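# Pour granules from round-bottom flask into vial

## Task

Transfer the granules out of the round-bottom flask and into the vial. A small remainder left in the flask or funnel is acceptable, but nothing may be spilled. At the end the flask must stand upright in its cork ring and the vial upright in its stand; the ring, stand and tray must not be moved. Dropping the glass flask more than a few centimetres may break it, which counts as failure.

## Robot and tools

Robot: two UR12e-type arms, left_arm and right_arm, each on its own carriage of one floor track, each with a Robotiq 140 mm two-finger gripper whose fingers can fold if pushed near the palm or tip-first. left_rail carries left_arm and is always the +y carriage; right_rail carries right_arm. Image sides do not follow these names.

Scene frame: fixed to the table, metres. Table top z = 0, +z up, +x is the direction the arms face, +y to their left. The track runs along y at x = 0, y = 0 at its middle; the table starts at x = 0.17. Each arm base sits at x = 0, y = its carriage position_m, z = 0.04. Printed gripper positions and quaternions (wxyz) are in this frame and may be off by a few centimetres. end_effector_position is the point between the pads when closed; fingertips extend about 33 mm past it (9 mm when fully open). Gripper fingers point along its +z, close along its y; a camera block sticks out about 10 cm along its +x.

execute_actions(actions, cameras): actions is a list holding one action (or empty, which just reports state and all images). An action may hold rows, steps, until and device keys. rows: up to 15 rows, each applied for one 1/30 s step. Each row is one list of 18 numbers in [-1, 1] covering both arms: left_arm's six joint values (shoulder pan, shoulder lift, elbow, wrist 1, wrist 2, wrist 3), then its gripper position, force_limit, speed, then the same nine for right_arm. Joint values are offsets from the Joint targets at the start of the call (not from the previous row), scaled so 1.0 = 1.326 rad for pan and lift and 1.989 rad for elbow and the three wrists. Repeating an offset in a later call moves further. Elbow range is ±3.142 rad, others ±6.283; asking more than 0.010 rad past a limit is refused. Gripper position is absolute: +1 fully open (140 mm), pads meet near -0.8, -1 closes until blocked. force_limit -1..+1 sets grip force (about 14 N to 58 N at slow close); speed -1..+1 sets finger speed (30 to 250 mm/s); faster closes grip harder. To leave a gripper unchanged, resend its last three numbers. steps: 1 to 450, at least one per row, default 15; arms keep heading to the last row's target afterwards. until ends the action early on rail conditions, e.g. {"all": {"status": "ended"}}.

Rails: {"left_rail": {"position_m": x}} is an absolute target along y (left_rail -0.8 to 1.5, right_rail -1.5 to 0.8), with speed_m_s 0.01 to 1 and acceleration_factor 0.1 to 1; {"stop": true} brakes. Follow a drive with {"steps": n, "until": {"left_rail": {"position_status": ["!=", "moving"]}}}. Keep carriages at least 0.78 m apart. Status words: moving, done, contact_stop, time_out, stopped, stopped_with_arm, stopped_for_other_arm, stopped_for_other_carriage; position_answer taken or not_taken.

move(target, speed, blend, stop_force, zero, blocking, cameras): target is one 18-number row or a list of up to 15 such rows, all offsets counted from the same starting Joint targets. speed is top joint speed in rad/s, 0.01 to 2, default 0.5 (use far lower near contact). blend in rad rounds corners. stop_force 4 to 80 N ends an arm's path when its wrist sensor feels that much push; omit it when lifting off a surface. blocking=false returns early; then wait or stop before new rows. The result adds a move: line (done, off_target, moving, held, fault) and the farthest-off joint.

wait(seconds 0 to 10), stop(), zoom_image(camera, region [x0,y0,x1,y1], max 504x504), zero_wrist_force(arm), read_manual, finished_scene(scene). Cameras: cam_high, cam_flask, cam_tray, cam_vial, cam_left_wrist, cam_right_wrist, all 896x504.

Results: Joint positions, velocities and targets list per arm the rail (m) then six joints (rad); Joint torques; Wrist force/torque in gripper axes; Tool commands; object_status (0 moving, 1 blocked opening, 2 blocked closing = holding, 3 reached position/pads met); position_measured in counts (3 open, 230 pads met). Lines such as "joint sent to its limit", "joint command not followed" (clearance check altered targets), MOTOR HOT, fault lines.

Cautions: grip with the outer quarter of the pads and confirm object_status 2 before lifting. Keep the flask and vial upright except for a deliberate controlled pour, keep them low, never release while moving. 150 N (±25) net force or joint torque at limit (wrist 46.9 N m) stops an arm for 10 s; avoid collisions between arms and hard pushes. Anything off the table fails. Avoid holding loads stretched out (motor heat, 85 °C stops the arm). Let carriages arrive before end-point moves or finishing.

Each tool is called after "Emit:" as name(argument=value, ...) on one line, values as JSON.

## Session

Emit:
execute_actions(actions=[])

Scene clock: 0.00 s.
left_arm: end_effector_position=(+0.3563, +1.3330, +0.5790) position_measured=3 object_status=3 end_effector_quat_wxyz=(+0.000, +0.000, +1.000, +0.000) | right_arm: end_effector_position=(+0.3563, -0.7898, +0.5790) position_measured=3 object_status=3 end_effector_quat_wxyz=(+0.000, +0.000, +1.000, +0.000)
Joint positions: left_arm=[1.254 -0.28 -2.157 1.821 -1.235 -1.571 -0.281] | right_arm=[-0.868 -0.281 -2.157 1.821 -1.235 -1.571 -0.28]
Joint velocities: within noise
Joint torques (N m): no reading
Wrist force (N): no reading
Wrist torque (N m): no reading
Wrist force, peak (N): no reading
Joint targets: left_arm=[1.254 -0.281 -2.157 1.821 -1.235 -1.571 -0.280] | right_arm=[-0.868 -0.280 -2.157 1.821 -1.235 -1.571 -0.280]
Tool commands: left_gripper/position=+1.0 left_gripper/force_limit=+1.0 left_gripper/speed=+1.0 right_gripper/position=+1.0 right_gripper/force_limit=+1.0 right_gripper/speed=+1.0
left_rail: position_m=1.254 position_status=done
right_rail: position_m=-0.868 position_status=done

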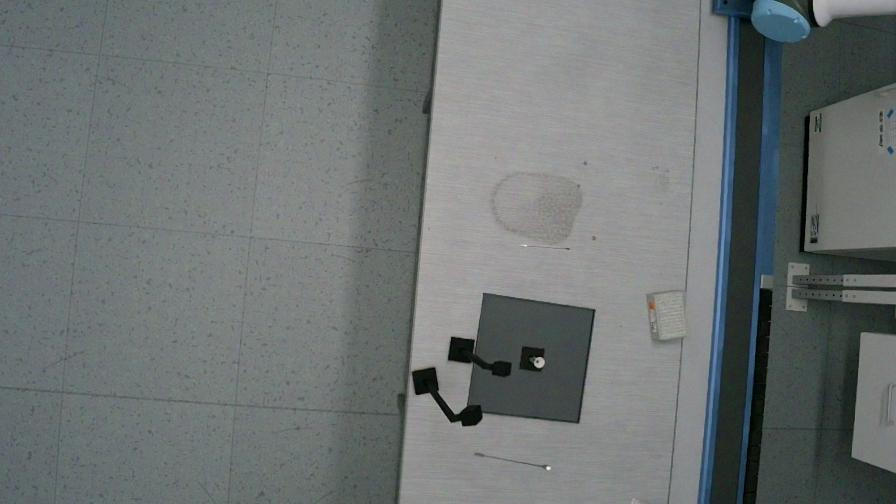

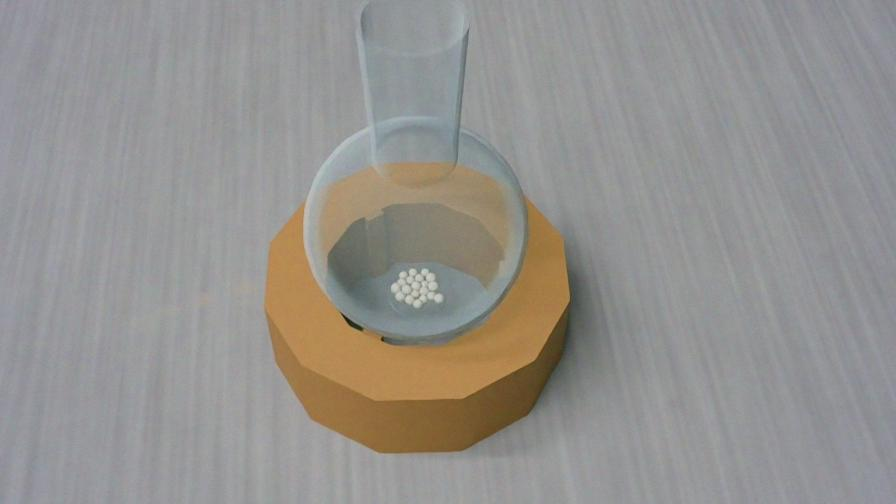

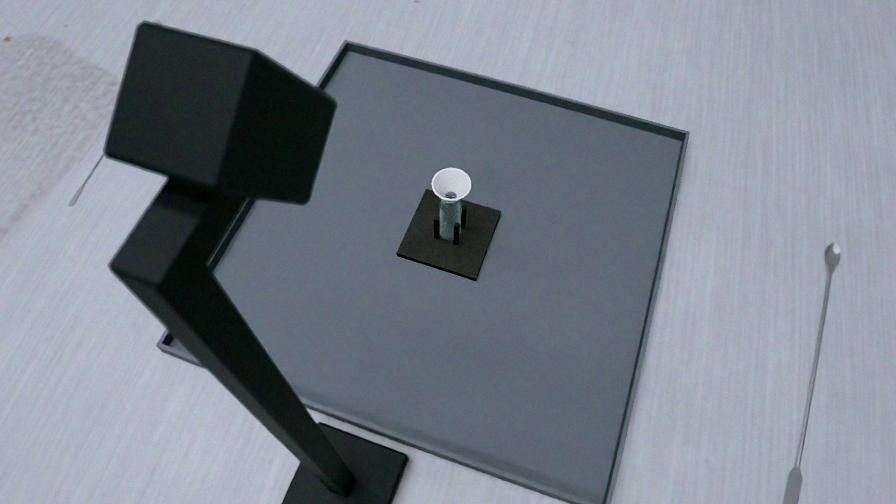

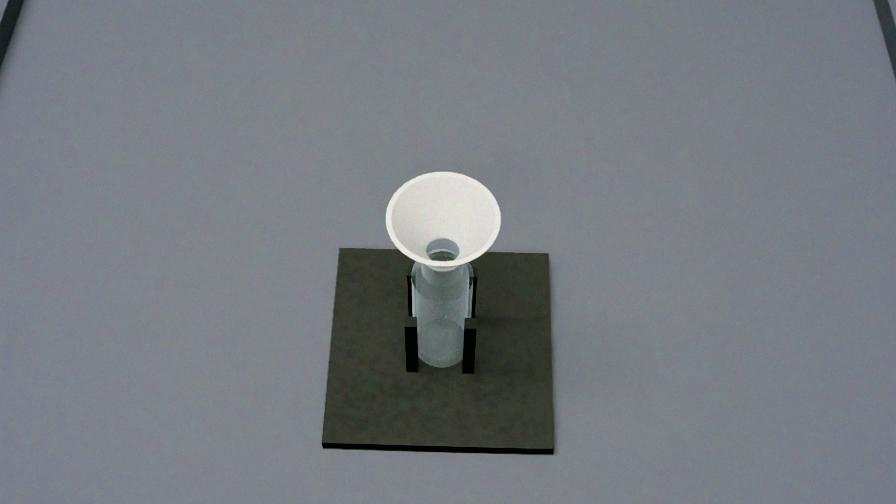

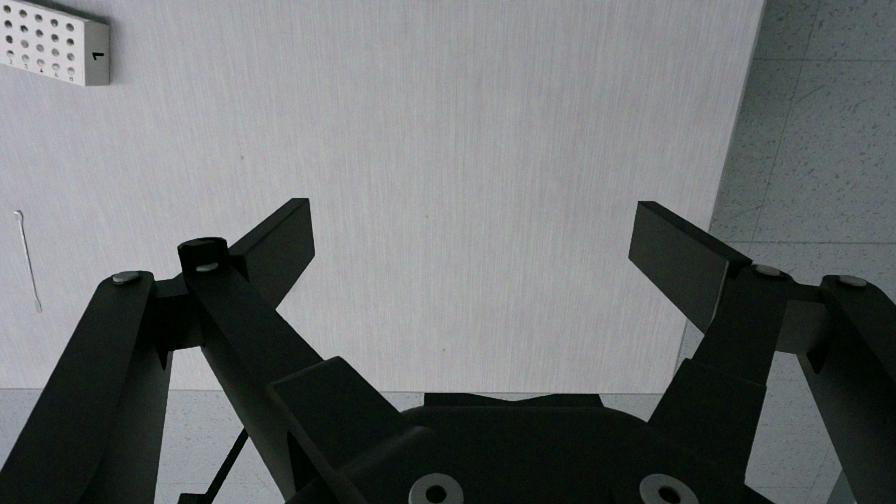

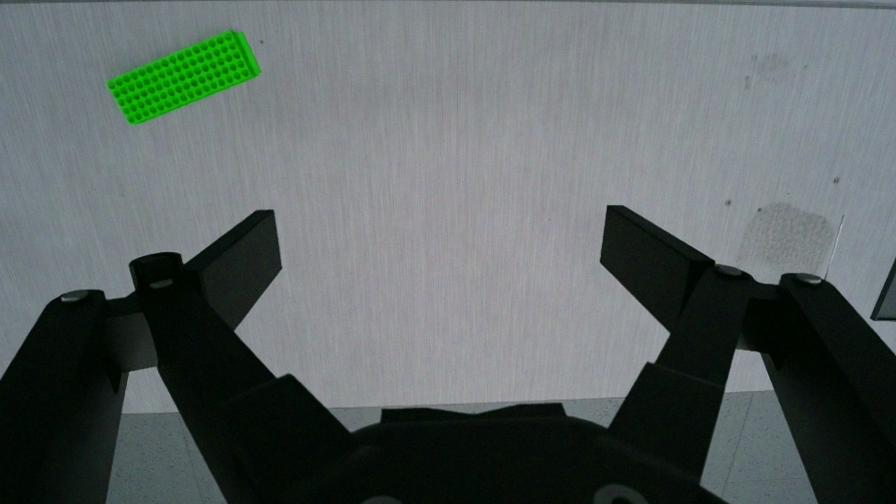

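Emit:
execute_actions(actions=[{"right_rail":{"position_m":-1.3},"steps":150,"until":{"right_rail":{"position_status":["!=","moving"]}}}], cameras=["cam_high","cam_flask","cam_right_wrist"])

Scene clock: 20.47 s.
left_arm: end_effector_position=(+0.3563, +1.3330, +0.5790) position_measured=3 object_status=3 end_effector_quat_wxyz=(+0.000, +0.000, +1.000, +0.000) | right_arm: end_effector_position=(+0.3563, -1.2213, +0.5790) position_measured=3 object_status=3 end_effector_quat_wxyz=(+0.000, +0.000, +1.000, +0.000) end_effector_velocity=(-0.001, -0.002, +0.001) end_effector_angular_velocity=(-0.002, -0.002, -0.001)
Joint positions: left_arm=[1.254 -0.28 -2.157 1.821 -1.235 -1.571 -0.28] | right_arm=[-1.3 -0.28 -2.157 1.821 -1.235 -1.571 -0.281]
Joint velocities: left_arm=[within noise] | right_arm=[-0.001 -0.001 -0.003 0 0 -0.002 0.001]
Joint torques (N m): left_arm=[1.08 3.84 -43.15 -4.2 0.25 0.32] | right_arm=[-0.76 5.3 -43.12 -4.1 0.66 0.67]
Wrist force (N): left_arm=[-0.3 -0.1 0.3] | right_arm=[-0.4 -0.1 -0.1]
Wrist torque (N m): left_arm=[-0.03 0.07 -0.01] | right_arm=[-0.01 0.09 0.00]
Wrist force, peak (N): left_arm=[-0.6 -0.4 -0.2] | right_arm=[-0.3 1.9 0.0]
Joint targets: left_arm=[1.254 -0.281 -2.157 1.821 -1.235 -1.571 -0.280] | right_arm=[-1.300 -0.280 -2.157 1.821 -1.235 -1.571 -0.280]
Tool commands: left_gripper/position=+1.0 left_gripper/force_limit=+1.0 left_gripper/speed=+1.0 right_gripper/position=+1.0 right_gripper/force_limit=+1.0 right_gripper/speed=+1.0
left_rail: position_m=1.254 position_status=done
right_rail: position_m=-1.300 position_status=done
Images, in order: cam_high, cam_flask, cam_right_wrist.

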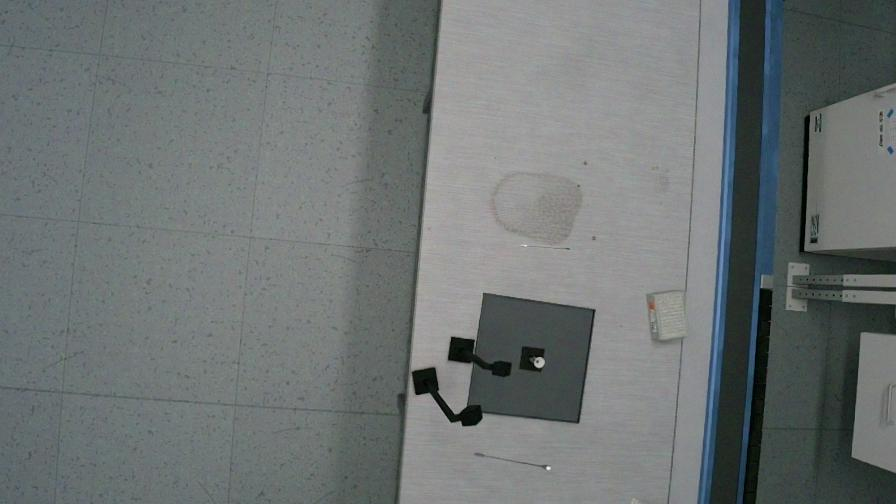

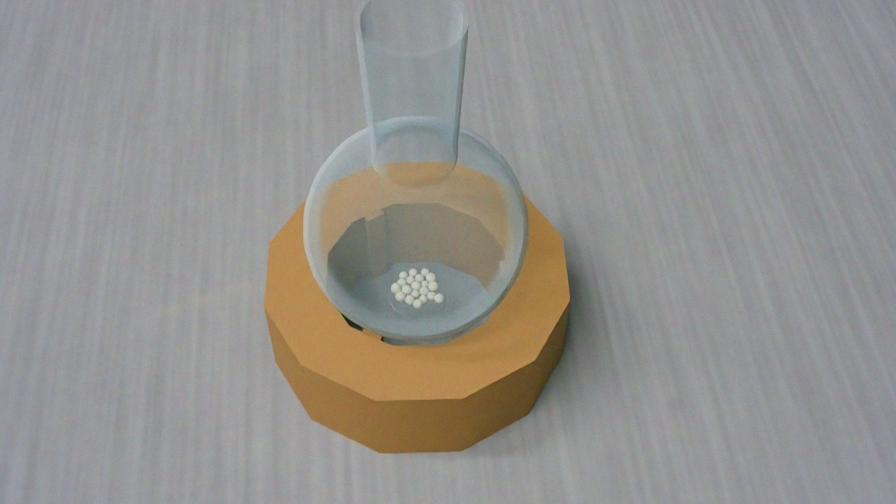

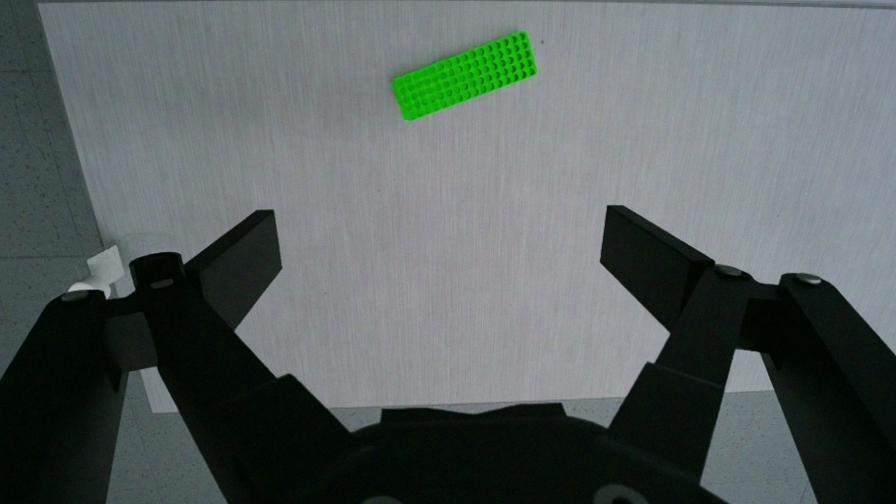

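Emit:
execute_actions(actions=[{"left_rail":{"position_m":0.9},"steps":150,"until":{"left_rail":{"position_status":["!=","moving"]}}}], cameras=["cam_high","cam_left_wrist"])

Emit:
execute_actions(actions=[{"right_rail":{"position_m":-1.5},"steps":150,"until":{"right_rail":{"position_status":["!=","moving"]}}}], cameras=["cam_right_wrist"])

Scene clock: 35.80 s.
left_arm: end_effector_position=(+0.3563, +0.9787, +0.5790) position_measured=3 object_status=3 end_effector_quat_wxyz=(+0.000, +0.000, +1.000, +0.000) end_effector_velocity=(+0.000, -0.001, +0.000) end_effector_angular_velocity=(+0.000, +0.000, +0.000) | right_arm: end_effector_position=(+0.3563, -1.2214, +0.5790) position_measured=3 object_status=3 end_effector_quat_wxyz=(+0.000, +0.000, +1.000, +0.000)
Joint positions: left_arm=[0.9 -0.28 -2.157 1.821 -1.235 -1.571 -0.28] | right_arm=[-1.3 -0.281 -2.157 1.821 -1.235 -1.571 -0.281]
Joint velocities: left_arm=[-0.001 0 0 0 0.001 0 0.001] | right_arm=[within noise]
Joint torques (N m): left_arm=[1.08 6.36 -41.73 -3.54 0.05 0.44] | right_arm=[-1.55 8.8 -41.69 -3.48 0.39 0.41]
Wrist force (N): left_arm=[-0.1 -0.1 0.0] | right_arm=[-0.4 0.1 -0.1]
Wrist torque (N m): left_arm=[-0.03 0.02 0.00] | right_arm=[0.03 0.10 0.00]
Wrist force, peak (N): left_arm=[0.0 2.1 0.3] | right_arm=[-0.7 0.2 -0.1]
Joint targets: left_arm=[0.900 -0.281 -2.157 1.821 -1.235 -1.571 -0.280] | right_arm=[-1.300 -0.280 -2.157 1.821 -1.235 -1.571 -0.280]
Tool commands: left_gripper/position=+1.0 left_gripper/force_limit=+1.0 left_gripper/speed=+1.0 right_gripper/position=+1.0 right_gripper/force_limit=+1.0 right_gripper/speed=+1.0
left_rail: position_m=0.900 position_status=done
right_rail: position_m=-1.300 position_status=done
Images, in order: cam_high, cam_left_wrist.

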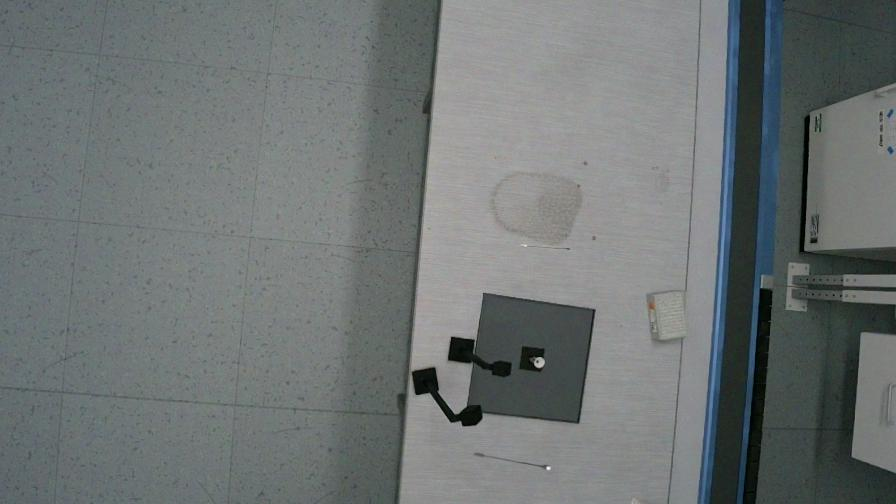

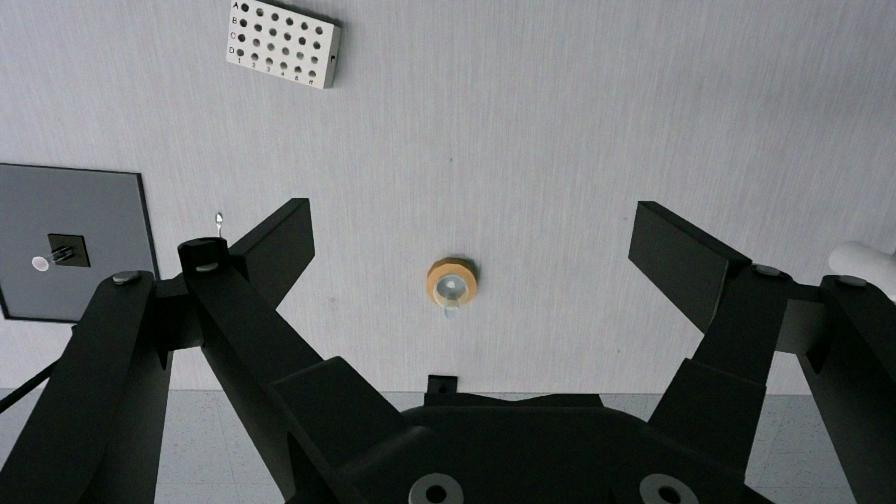

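Scene clock: 37.10 s.
left_arm: end_effector_position=(+0.3563, +0.9786, +0.5790) position_measured=3 object_status=3 end_effector_quat_wxyz=(+0.000, +0.000, +1.000, +0.000) | right_arm: end_effector_position=(+0.3563, -1.4213, +0.5790) position_measured=3 object_status=3 end_effector_quat_wxyz=(+0.000, +0.000, +1.000, +0.000) end_effector_velocity=(+0.000, -0.001, -0.001) end_effector_angular_velocity=(+0.001, +0.002, -0.001)
Joint positions: left_arm=[0.9 -0.28 -2.157 1.821 -1.235 -1.571 -0.281] | right_arm=[-1.5 -0.28 -2.157 1.821 -1.235 -1.571 -0.28]
Joint velocities: left_arm=[within noise] | right_arm=[-0.001 -0.001 0.001 0 0.001 0.001 0]
Joint torques (N m): left_arm=[-0.5 7.52 -42.1 -3.61 0.17 0.17] | right_arm=[1.02 8.38 -41.34 -3.77 0.28 0.57]
Wrist force (N): left_arm=[0.0 0.5 0.2] | right_arm=[-0.2 0.2 0.0]
Wrist torque (N m): left_arm=[0.12 -0.01 0.00] | right_arm=[0.04 0.04 0.00]
Wrist force, peak (N): left_arm=[-0.2 -0.6 0.4] | right_arm=[-0.6 1.8 0.0]
Joint targets: left_arm=[0.900 -0.281 -2.157 1.821 -1.235 -1.571 -0.280] | right_arm=[-1.500 -0.280 -2.157 1.821 -1.235 -1.571 -0.280]
Tool commands: left_gripper/position=+1.0 left_gripper/force_limit=+1.0 left_gripper/speed=+1.0 right_gripper/position=+1.0 right_gripper/force_limit=+1.0 right_gripper/speed=+1.0
left_rail: position_m=0.900 position_status=done
right_rail: position_m=-1.500 position_status=done
Images, in order: cam_right_wrist.

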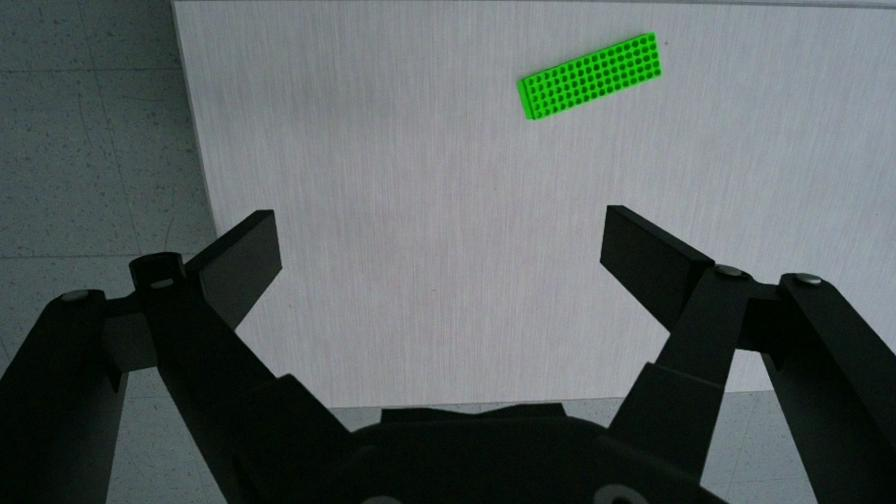

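Emit:
execute_actions(actions=[{"left_rail":{"position_m":0.47},"steps":150,"until":{"left_rail":{"position_status":["!=","moving"]}}}], cameras=[])

Emit:
move(target=[0.3,0.08,0.18,0.16,0.7898,0.07,1,0,-1,0,0,0,0,0,0,1,1,1], speed=1.0, cameras=["cam_left_wrist"])

Emit:
move(target=[0.289,0.0818,0.1816,0.1604,0.7898,0.0708,1,0,-1,0,0,0,0,0,0,1,1,1], speed=1.0, cameras=["cam_left_wrist","cam_flask"])

Scene clock: 123.30 s.
left_arm: end_effector_position=(+0.3563, +0.5487, +0.5790) position_measured=3 object_status=3 end_effector_quat_wxyz=(+0.000, +0.000, +1.000, +0.000) end_effector_velocity=(+0.000, -0.001, +0.000) end_effector_angular_velocity=(+0.001, +0.000, -0.001) | right_arm: end_effector_position=(+0.3563, -1.4214, +0.5790) position_measured=3 object_status=3 end_effector_quat_wxyz=(+0.000, +0.000, +1.000, +0.000)
Joint positions: left_arm=[0.47 -0.28 -2.157 1.821 -1.235 -1.571 -0.281] | right_arm=[-1.5 -0.28 -2.157 1.821 -1.235 -1.571 -0.281]
Joint velocities: left_arm=[-0.001 -0.001 0 0 0 0.001 0] | right_arm=[within noise]
Joint torques (N m): left_arm=[0.06 8.97 -38.83 -3.71 0.07 0.34] | right_arm=[-1.31 11.69 -42.46 -3.43 0.27 0.24]
Wrist force (N): left_arm=[-0.2 0.3 0.3] | right_arm=[-0.1 0.1 -0.2]
Wrist torque (N m): left_arm=[0.06 0.05 -0.01] | right_arm=[0.02 0.03 0.00]
Wrist force, peak (N): left_arm=[-0.2 -1.9 0.3] | right_arm=[-0.6 -0.2 -0.3]
Joint targets: left_arm=[0.470 -0.281 -2.157 1.821 -1.235 -1.571 -0.280] | right_arm=[-1.500 -0.280 -2.157 1.821 -1.235 -1.571 -0.280]
Tool commands: left_gripper/position=+1.0 left_gripper/force_limit=+1.0 left_gripper/speed=+1.0 right_gripper/position=+1.0 right_gripper/force_limit=+1.0 right_gripper/speed=+1.0
left_rail: position_m=0.470 position_status=done
right_rail: position_m=-1.500 position_status=done

Scene clock: 125.80 s.
left_arm: end_effector_position=(+0.3062, +1.0243, +0.6066) position_measured=3 object_status=3 end_effector_quat_wxyz=(-0.262, +0.183, +0.683, +0.657) | right_arm: end_effector_position=(+0.3563, -1.4214, +0.5790) position_measured=3 object_status=3 end_effector_quat_wxyz=(+0.000, +0.000, +1.000, +0.000)
Joint positions: left_arm=[0.47 0.117 -2.051 2.179 -0.917 -0.001 -0.141] | right_arm=[-1.5 -0.281 -2.157 1.821 -1.235 -1.571 -0.28]
Joint torques (N m): left_arm=[12.78 5.49 -35.88 -1.2 4.55 3.27] | right_arm=[-1.61 12.51 -42.83 -3.86 0.47 0.39]
Wrist force (N): left_arm=[-0.9 0.1 0.3] | right_arm=[-0.2 0.2 0.0]
Wrist torque (N m): left_arm=[0.23 0.19 -0.12] | right_arm=[0.04 0.03 0.00]
Wrist force, peak (N): left_arm=[-1.1 -0.1 1.7] | right_arm=[-0.5 0.4 -0.1]
Joint targets: left_arm=[0.470 0.117 -2.051 2.179 -0.917 0.000 -0.141] | right_arm=[-1.500 -0.280 -2.157 1.821 -1.235 -1.571 -0.280]
left_rail: position_m=0.470 position_status=done
right_rail: position_m=-1.500 position_status=done
move: done
Images, in order: cam_left_wrist.

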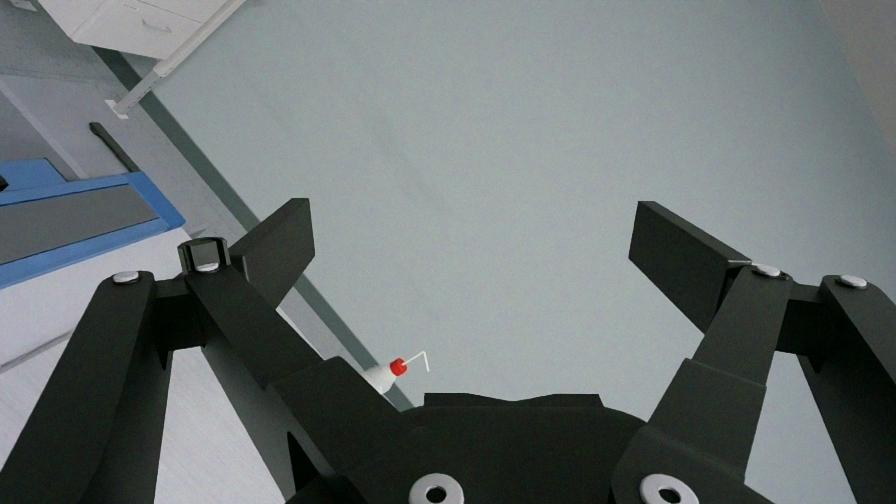

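Scene clock: 128.30 s.
left_arm: end_effector_position=(+0.4346, +0.9063, +0.3503) position_measured=3 object_status=3 end_effector_quat_wxyz=(-0.175, +0.685, +0.175, +0.685) | right_arm: end_effector_position=(+0.3563, -1.4214, +0.5790) position_measured=3 object_status=3 end_effector_quat_wxyz=(+0.000, +0.000, +1.000, +0.000)
Joint positions: left_arm=[0.47 0.5 -1.942 2.54 -0.598 1.57 -0.001] | right_arm=[-1.5 -0.28 -2.157 1.821 -1.235 -1.571 -0.28]
Joint torques (N m): left_arm=[12.02 4.86 -26.71 -1.09 2.78 3.23] | right_arm=[-1.61 10.91 -42.17 -3.85 0.35 0.62]
Wrist force (N): left_arm=[-1.6 -0.3 0.4] | right_arm=[-0.4 0.1 -0.3]
Wrist torque (N m): left_arm=[0.19 0.29 -0.13] | right_arm=[0.03 0.10 0.00]
Wrist force, peak (N): left_arm=[-3.3 0.0 -0.2] | right_arm=[-0.6 0.2 0.0]
Joint targets: left_arm=[0.470 0.500 -1.942 2.540 -0.598 1.570 0.000] | right_arm=[-1.500 -0.280 -2.157 1.821 -1.235 -1.571 -0.280]
left_rail: position_m=0.470 position_status=done
right_rail: position_m=-1.500 position_status=done
move: done
Images, in order: cam_flask, cam_left_wrist.

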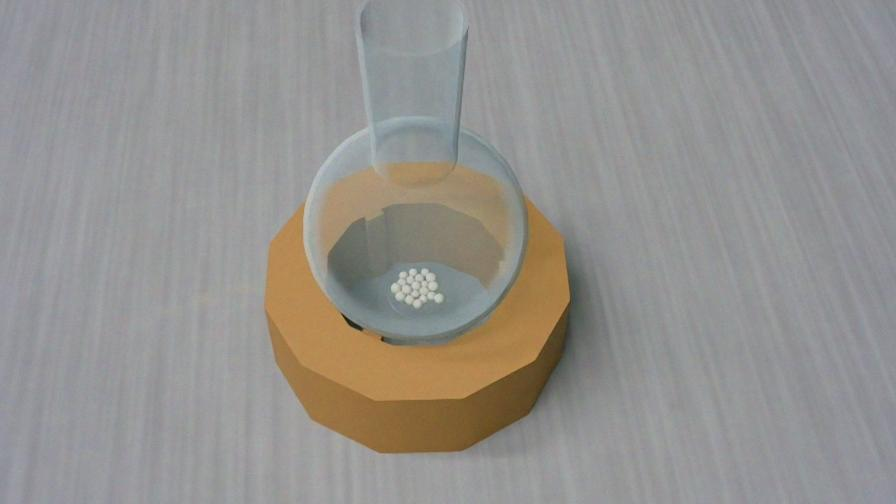

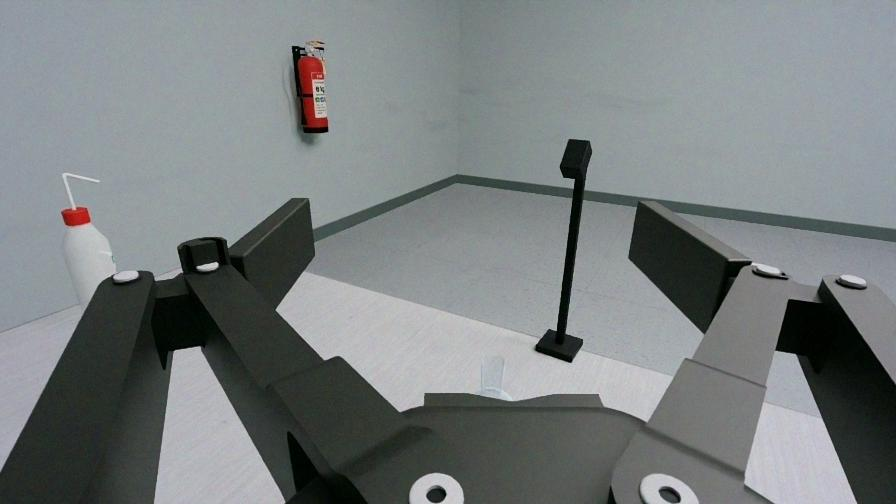

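Emit:
move(target=[0,0.2788,0.0745,-0.2603,0,0,1,0,-1,0,0,0,0,0,0,1,1,1], speed=0.5, cameras=["cam_left_wrist","cam_flask"])

Scene clock: 147.30 s.
left_arm: end_effector_position=(+0.4348, +0.9063, +0.2003) position_measured=3 object_status=3 end_effector_quat_wxyz=(-0.175, +0.685, +0.175, +0.685) | right_arm: end_effector_position=(+0.3563, -1.4214, +0.5790) position_measured=3 object_status=3 end_effector_quat_wxyz=(+0.000, +0.000, +1.000, +0.000)
Joint positions: left_arm=[0.47 0.5 -1.573 2.688 -1.115 1.57 0] | right_arm=[-1.5 -0.281 -2.157 1.821 -1.235 -1.571 -0.281]
Joint torques (N m): left_arm=[12.15 -11.57 -8.69 -5.86 2.27 3.21] | right_arm=[0.03 14.14 -43.97 -3.84 -0.2 0.39]
Wrist force (N): left_arm=[-1.5 -0.8 1.1] | right_arm=[-0.2 0.1 0.1]
Wrist torque (N m): left_arm=[0.06 0.32 -0.14] | right_arm=[0.02 0.04 0.00]
Wrist force, peak (N): left_arm=[-2.6 -0.7 0.7] | right_arm=[-0.5 -0.1 -0.4]
Joint targets: left_arm=[0.470 0.500 -1.573 2.688 -1.116 1.570 0.000] | right_arm=[-1.500 -0.280 -2.157 1.821 -1.235 -1.571 -0.280]
left_rail: position_m=0.470 position_status=done
right_rail: position_m=-1.500 position_status=done
move: done
Images, in order: cam_flask, cam_left_wrist.

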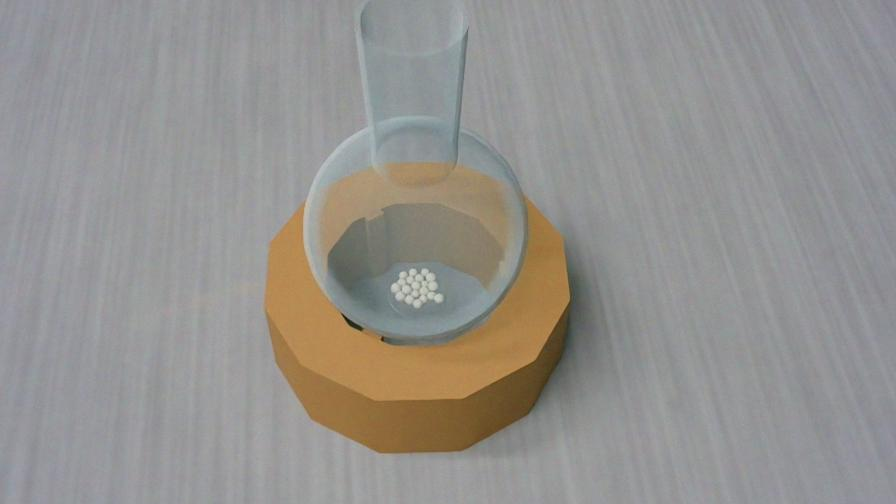

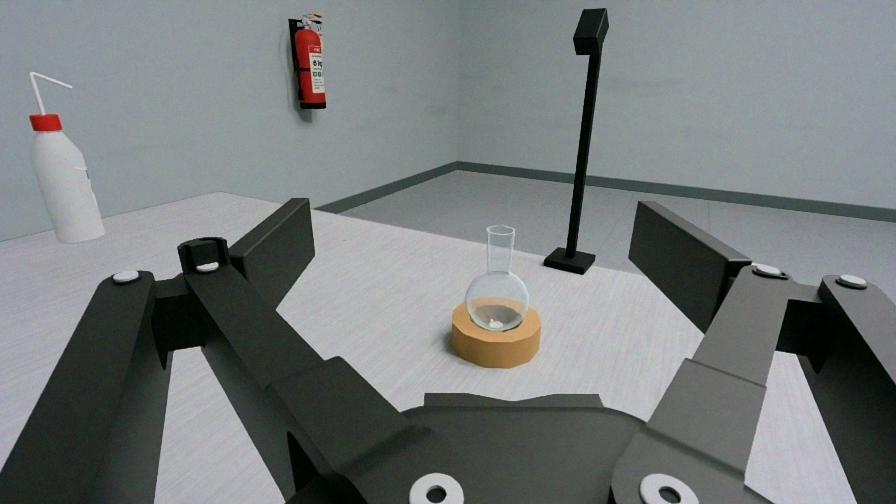

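Emit:
execute_actions(actions=[{"left_rail":{"position_m":0.429,"speed_m_s":0.2},"steps":90,"until":{"left_rail":{"position_status":["!=","moving"]}}}], cameras=[])

Emit:
move(target=[0,0.2060,-0.1786,0.0413,0,0,1,0,-1,0,0,0,0,0,0,1,1,1], speed=0.3, cameras=["cam_left_wrist","cam_flask"])

Scene clock: 172.57 s.
left_arm: end_effector_position=(+0.4347, +0.8654, +0.2002) position_measured=3 object_status=3 end_effector_quat_wxyz=(-0.175, +0.685, +0.175, +0.685) | right_arm: end_effector_position=(+0.3563, -1.4214, +0.5790) position_measured=3 object_status=3 end_effector_quat_wxyz=(+0.000, +0.000, +1.000, +0.000)
Joint positions: left_arm=[0.429 0.5 -1.573 2.688 -1.116 1.57 0] | right_arm=[-1.5 -0.28 -2.157 1.821 -1.235 -1.571 -0.281]
Joint torques (N m): left_arm=[7.82 -16.12 -16.56 -3.97 2.08 3.1] | right_arm=[0.07 13.21 -44.08 -4.22 -0.12 0.49]
Wrist force (N): left_arm=[-2.0 -0.3 1.1] | right_arm=[0.1 0.1 0.2]
Wrist torque (N m): left_arm=[0.19 0.39 -0.15] | right_arm=[0.03 -0.02 0.00]
Wrist force, peak (N): left_arm=[-1.5 -1.9 1.9] | right_arm=[-0.6 0.3 0.1]
Joint targets: left_arm=[0.429 0.500 -1.573 2.688 -1.116 1.570 0.000] | right_arm=[-1.500 -0.280 -2.157 1.821 -1.235 -1.571 -0.280]
Tool commands: left_gripper/position=+1.0 left_gripper/force_limit=+0.0 left_gripper/speed=-1.0 right_gripper/position=+1.0 right_gripper/force_limit=+1.0 right_gripper/speed=+1.0
left_rail: position_m=0.429 speed_m_s=0.20 position_status=done
right_rail: position_m=-1.500 position_status=done

Scene clock: 174.43 s.
left_arm: end_effector_position=(+0.6158, +0.9643, +0.2001) position_measured=3 object_status=3 end_effector_quat_wxyz=(-0.175, +0.685, +0.175, +0.685) | right_arm: end_effector_position=(+0.3563, -1.4214, +0.5790) position_measured=3 object_status=3 end_effector_quat_wxyz=(+0.000, +0.000, +1.000, +0.000)
Joint positions: left_arm=[0.429 0.5 -1.3 2.333 -1.033 1.57 0] | right_arm=[-1.5 -0.28 -2.157 1.821 -1.235 -1.571 -0.28]
Joint torques (N m): left_arm=[8.6 -37.33 -38.58 -1.24 1.85 3.05] | right_arm=[0.67 11.39 -44.98 -4.51 0.07 0.7]
Wrist force (N): left_arm=[-1.7 -0.9 1.1] | right_arm=[-0.2 -0.2 0.0]
Wrist torque (N m): left_arm=[0.05 0.29 -0.09] | right_arm=[-0.05 0.05 0.00]
Wrist force, peak (N): left_arm=[-1.8 -0.8 2.3] | right_arm=[-0.2 0.6 0.1]
Joint targets: left_arm=[0.429 0.500 -1.300 2.333 -1.033 1.570 0.000] | right_arm=[-1.500 -0.280 -2.157 1.821 -1.235 -1.571 -0.280]
left_rail: position_m=0.429 speed_m_s=0.20 position_status=done
right_rail: position_m=-1.500 position_status=done
move: done
Images, in order: cam_flask, cam_left_wrist.

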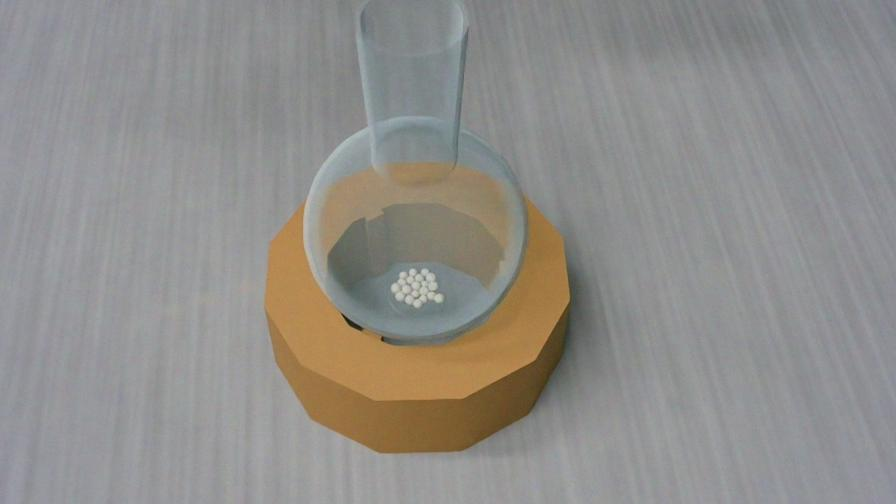

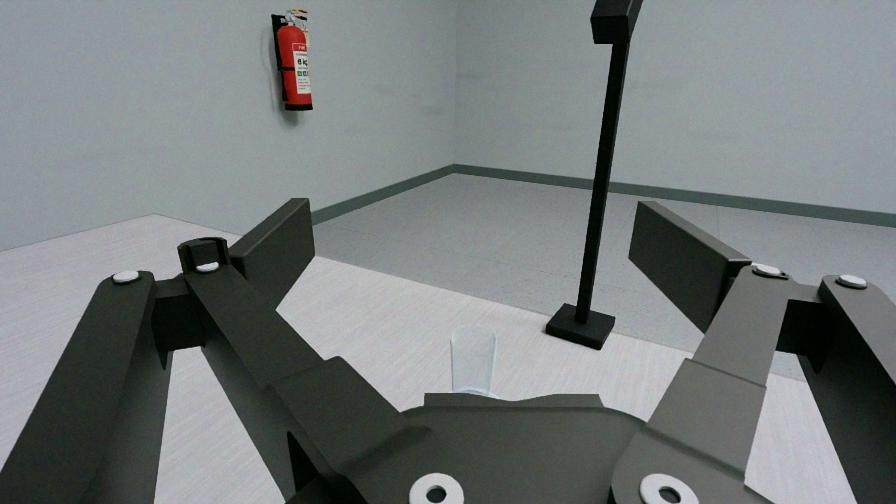

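Emit:
execute_actions(actions=[{"left_rail":{"position_m":0.426,"speed_m_s":0.2},"steps":90,"until":{"left_rail":{"position_status":["!=","moving"]}}}], cameras=[])

Emit:
move(target=[0,0.0820,-0.0003,-0.0544,0,0,1,0,-1,0,0,0,0,0,0,1,1,1], speed=0.1, cameras=["cam_left_wrist","cam_flask"])

Scene clock: 185.70 s.
left_arm: end_effector_position=(+0.6159, +0.9612, +0.2001) position_measured=3 object_status=3 end_effector_quat_wxyz=(-0.175, +0.685, +0.175, +0.685) | right_arm: end_effector_position=(+0.3563, -1.4214, +0.5790) position_measured=3 object_status=3 end_effector_quat_wxyz=(+0.000, +0.000, +1.000, +0.000)
Joint positions: left_arm=[0.426 0.5 -1.3 2.333 -1.033 1.57 0] | right_arm=[-1.5 -0.28 -2.157 1.821 -1.235 -1.571 -0.281]
Joint torques (N m): left_arm=[6.72 -42.85 -29.85 -2.82 1.45 2.88] | right_arm=[-0.64 11.66 -45.41 -4.3 0.11 0.55]
Wrist force (N): left_arm=[-1.9 -0.1 0.6] | right_arm=[0.1 -0.1 -0.3]
Wrist torque (N m): left_arm=[0.23 0.33 -0.09] | right_arm=[-0.03 -0.01 0.00]
Wrist force, peak (N): left_arm=[-1.8 -1.7 1.2] | right_arm=[-0.5 0.4 -0.2]
Joint targets: left_arm=[0.426 0.500 -1.300 2.333 -1.033 1.570 0.000] | right_arm=[-1.500 -0.280 -2.157 1.821 -1.235 -1.571 -0.280]
Tool commands: left_gripper/position=+1.0 left_gripper/force_limit=+0.0 left_gripper/speed=-1.0 right_gripper/position=+1.0 right_gripper/force_limit=+1.0 right_gripper/speed=+1.0
left_rail: position_m=0.426 speed_m_s=0.20 position_status=done
right_rail: position_m=-1.500 position_status=done

Scene clock: 187.30 s.
left_arm: end_effector_position=(+0.6233, +0.9654, +0.1503) position_measured=3 object_status=3 end_effector_quat_wxyz=(-0.175, +0.685, +0.175, +0.685) | right_arm: end_effector_position=(+0.3563, -1.4214, +0.5790) position_measured=3 object_status=3 end_effector_quat_wxyz=(+0.000, +0.000, +1.000, +0.000)
Joint positions: left_arm=[0.426 0.5 -1.191 2.332 -1.141 1.57 0] | right_arm=[-1.5 -0.28 -2.157 1.821 -1.235 -1.571 -0.281]
Joint torques (N m): left_arm=[5.07 -47.22 -32.38 -5.14 1.75 3.01] | right_arm=[1.29 13.83 -44.75 -4.46 0.27 0.9]
Wrist force (N): left_arm=[-1.9 -0.4 0.9] | right_arm=[-0.4 0.1 0.2]
Wrist torque (N m): left_arm=[0.17 0.35 -0.14] | right_arm=[0.01 0.09 0.00]
Wrist force, peak (N): left_arm=[-2.4 -0.6 0.7] | right_arm=[-0.5 0.1 0.3]
Joint targets: left_arm=[0.426 0.500 -1.191 2.332 -1.142 1.570 0.000] | right_arm=[-1.500 -0.280 -2.157 1.821 -1.235 -1.571 -0.280]
left_rail: position_m=0.426 speed_m_s=0.20 position_status=done
right_rail: position_m=-1.500 position_status=done
move: done
Images, in order: cam_flask, cam_left_wrist.

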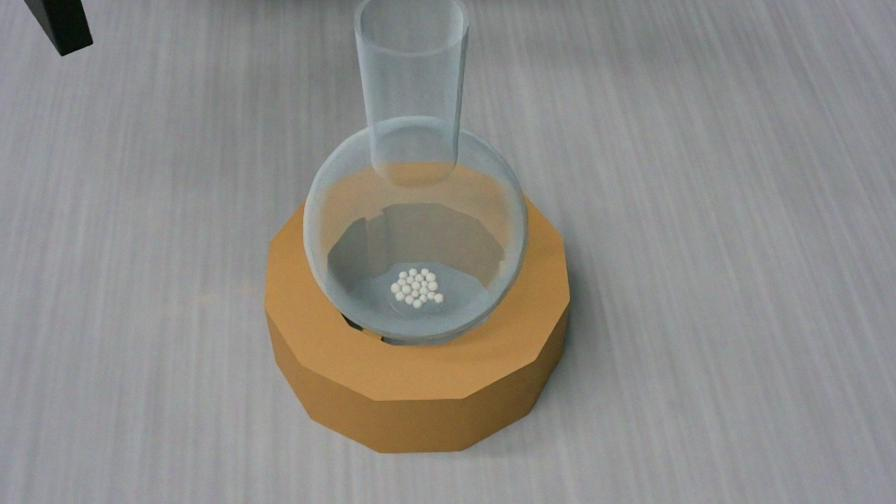

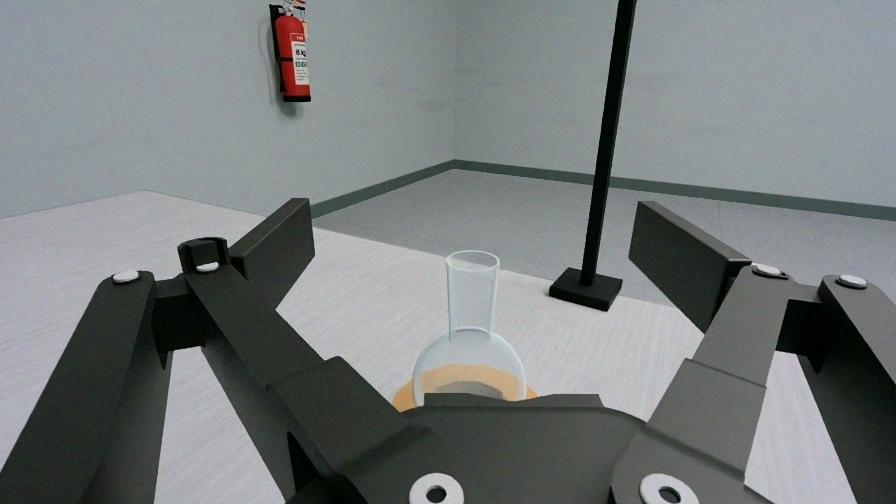

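Emit:
move(target=[0,0.0664,0.0024,-0.0466,0,0,1,0,-1,0,0,0,0,0,0,1,1,1], speed=0.1, cameras=["cam_left_wrist","cam_flask"])

Scene clock: 194.13 s.
left_arm: end_effector_position=(+0.6233, +0.9654, +0.1083) position_measured=3 object_status=3 end_effector_quat_wxyz=(-0.175, +0.685, +0.175, +0.685) | right_arm: end_effector_position=(+0.3563, -1.4214, +0.5790) position_measured=3 object_status=3 end_effector_quat_wxyz=(+0.000, +0.000, +1.000, +0.000)
Joint positions: left_arm=[0.426 0.5 -1.103 2.337 -1.234 1.57 0] | right_arm=[-1.5 -0.281 -2.157 1.821 -1.235 -1.571 -0.28]
Joint torques (N m): left_arm=[1.93 -48.76 -4.75 -5.3 0.94 2.86] | right_arm=[0.21 10.93 -45.38 -4.68 0.79 0.16]
Wrist force (N): left_arm=[-1.7 -0.4 0.5] | right_arm=[-0.5 0.3 0.0]
Wrist torque (N m): left_arm=[0.16 0.30 -0.08] | right_arm=[0.07 0.12 0.00]
Wrist force, peak (N): left_arm=[-2.2 -0.8 0.9] | right_arm=[-0.3 0.5 -0.4]
Joint targets: left_arm=[0.426 0.500 -1.103 2.337 -1.234 1.570 0.000] | right_arm=[-1.500 -0.280 -2.157 1.821 -1.235 -1.571 -0.280]
left_rail: position_m=0.426 speed_m_s=0.20 position_status=done
right_rail: position_m=-1.500 position_status=done
move: done
Images, in order: cam_flask, cam_left_wrist.

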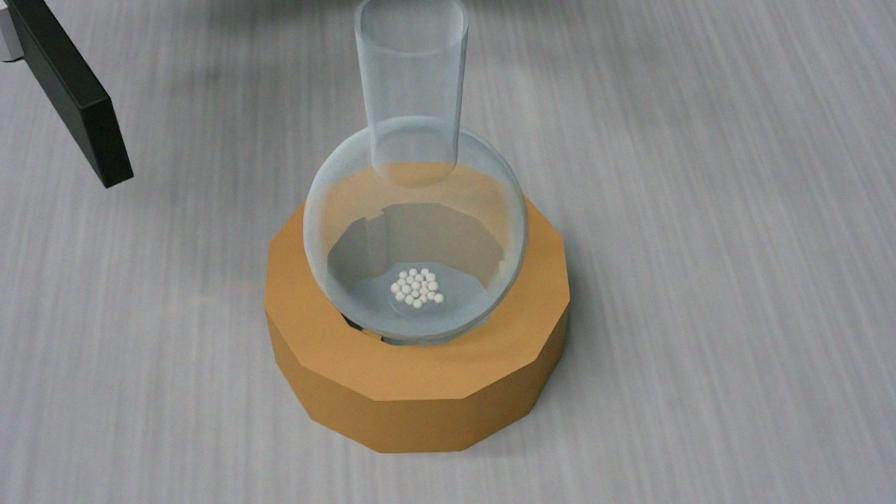

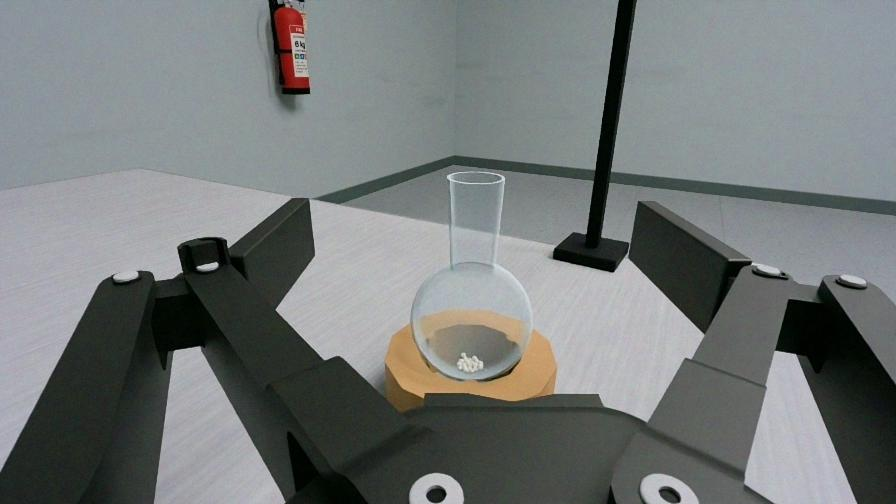

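Emit:
execute_actions(actions=[{"rows":[[0,0,0,0,0,0,-1,-0.05,-1,0,0,0,0,0,0,1,1,1]],"steps":150}], cameras=["cam_left_wrist","cam_flask"])

Scene clock: 206.13 s.
left_arm: end_effector_position=(+0.6233, +0.9654, +0.1081) position_measured=194 object_status=2 end_effector_quat_wxyz=(-0.175, +0.685, +0.175, +0.685) | right_arm: end_effector_position=(+0.3563, -1.4214, +0.5790) position_measured=3 object_status=3 end_effector_quat_wxyz=(+0.000, +0.000, +1.000, +0.000)
Joint positions: left_arm=[0.426 0.5 -1.103 2.337 -1.234 1.57 0] | right_arm=[-1.5 -0.281 -2.157 1.821 -1.235 -1.571 -0.28]
Joint torques (N m): left_arm=[-0.42 -50.68 -23.83 -2.53 0.36 2.78] | right_arm=[2.44 11.53 -46.67 -5.24 0.34 0.46]
Wrist force (N): left_arm=[-1.7 -0.2 0.5] | right_arm=[-0.4 -0.3 0.4]
Wrist torque (N m): left_arm=[0.14 0.23 -0.10] | right_arm=[-0.08 0.08 0.01]
Wrist force, peak (N): left_arm=[-2.2 -0.6 0.8] | right_arm=[-0.6 0.4 0.3]
Joint targets: left_arm=[0.426 0.500 -1.103 2.337 -1.234 1.570 0.000] | right_arm=[-1.500 -0.280 -2.157 1.821 -1.235 -1.571 -0.280]
left_rail: position_m=0.426 speed_m_s=0.20 position_status=done
right_rail: position_m=-1.500 position_status=done
Images, in order: cam_flask, cam_left_wrist.

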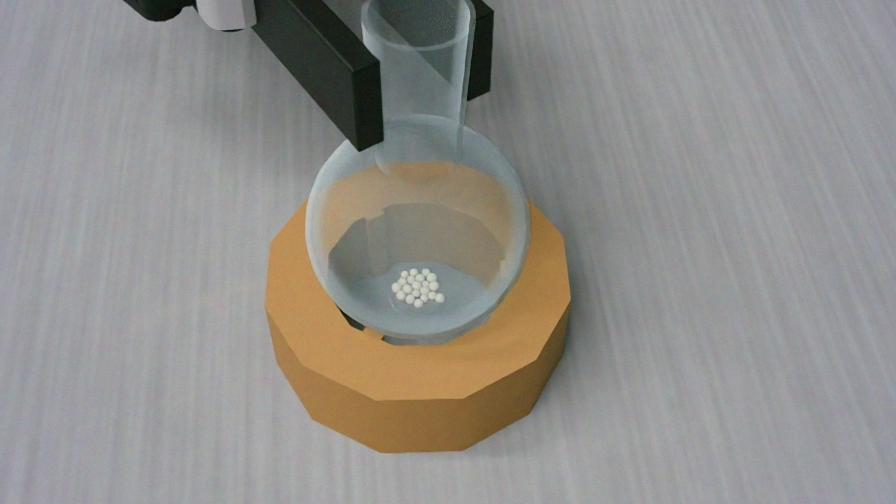

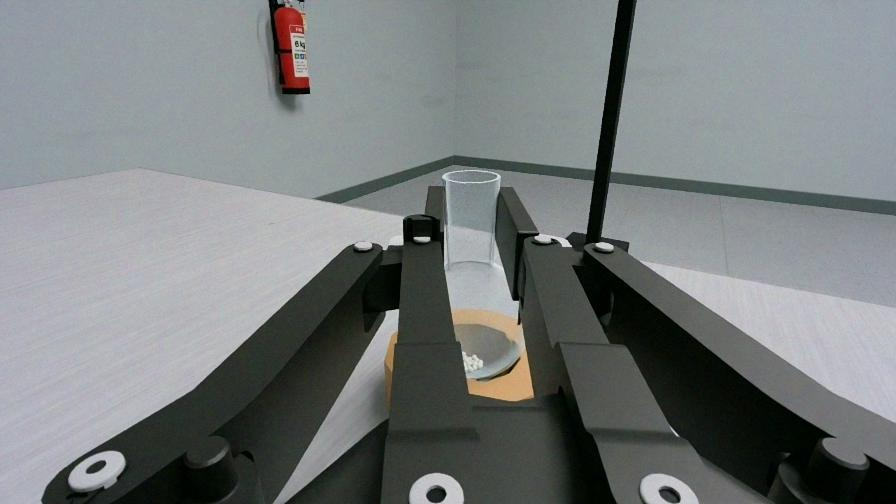

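Emit:
move(target=[0,-0.1411,-0.0097,0.1037,0,0,-1,-0.05,-1,0,0,0,0,0,0,1,1,1], speed=0.12, cameras=["cam_left_wrist","cam_flask"])

Scene clock: 266.37 s.
left_arm: end_effector_position=(+0.6233, +0.9654, +0.2000) position_measured=194 object_status=2 end_effector_quat_wxyz=(-0.175, +0.685, +0.175, +0.685) | right_arm: end_effector_position=(+0.3563, -1.4214, +0.5790) position_measured=3 object_status=3 end_effector_quat_wxyz=(+0.000, +0.000, +1.000, +0.000)
Joint positions: left_arm=[0.426 0.5 -1.29 2.318 -1.028 1.57 0] | right_arm=[-1.5 -0.281 -2.157 1.821 -1.235 -1.571 -0.281]
Joint torques (N m): left_arm=[-9.01 -67.09 -37.56 -0.91 -0.83 2.66] | right_arm=[-0.16 11.01 -48.47 -5.81 -0.23 0.92]
Wrist force (N): left_arm=[-2.2 0.0 0.9] | right_arm=[-0.2 0.2 -0.2]
Wrist torque (N m): left_arm=[0.24 0.23 -0.09] | right_arm=[0.04 0.04 0.00]
Wrist force, peak (N): left_arm=[-3.1 -0.7 0.3] | right_arm=[-0.8 0.2 -0.2]
Joint targets: left_arm=[0.426 0.500 -1.290 2.318 -1.028 1.570 0.000] | right_arm=[-1.500 -0.280 -2.157 1.821 -1.235 -1.571 -0.280]
left_rail: position_m=0.426 speed_m_s=0.20 position_status=done
right_rail: position_m=-1.500 position_status=done
move: done
Images, in order: cam_flask, cam_left_wrist.

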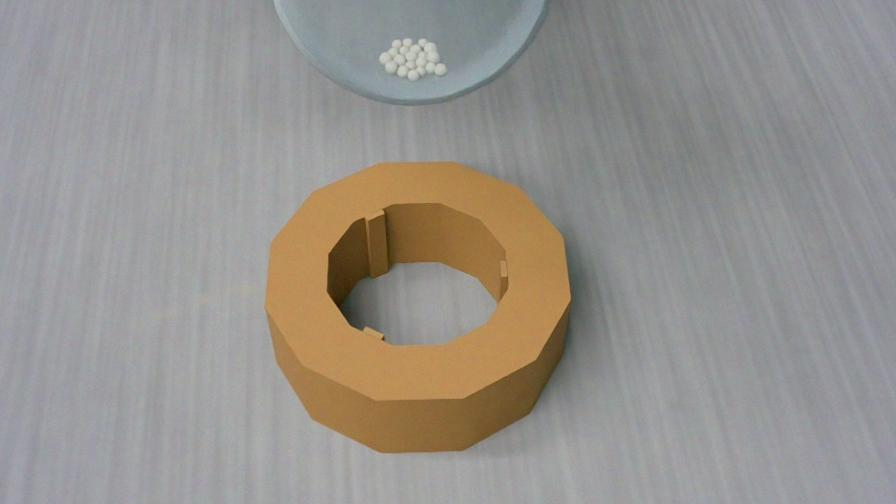

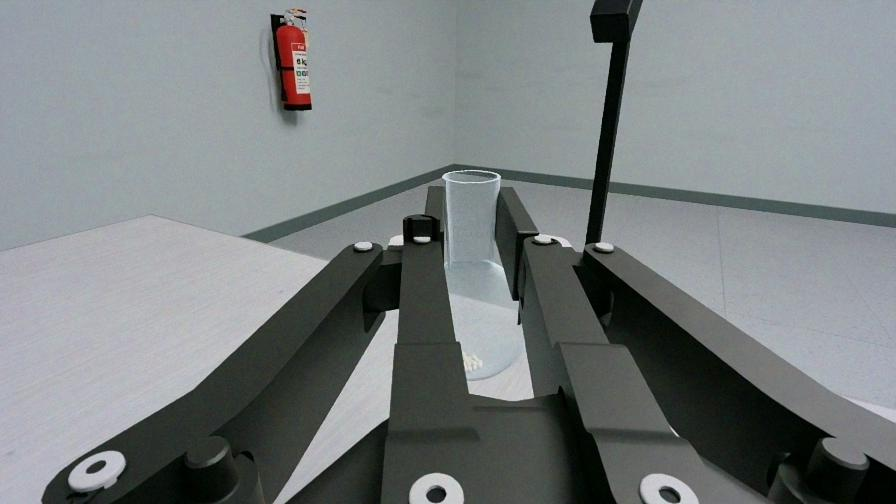

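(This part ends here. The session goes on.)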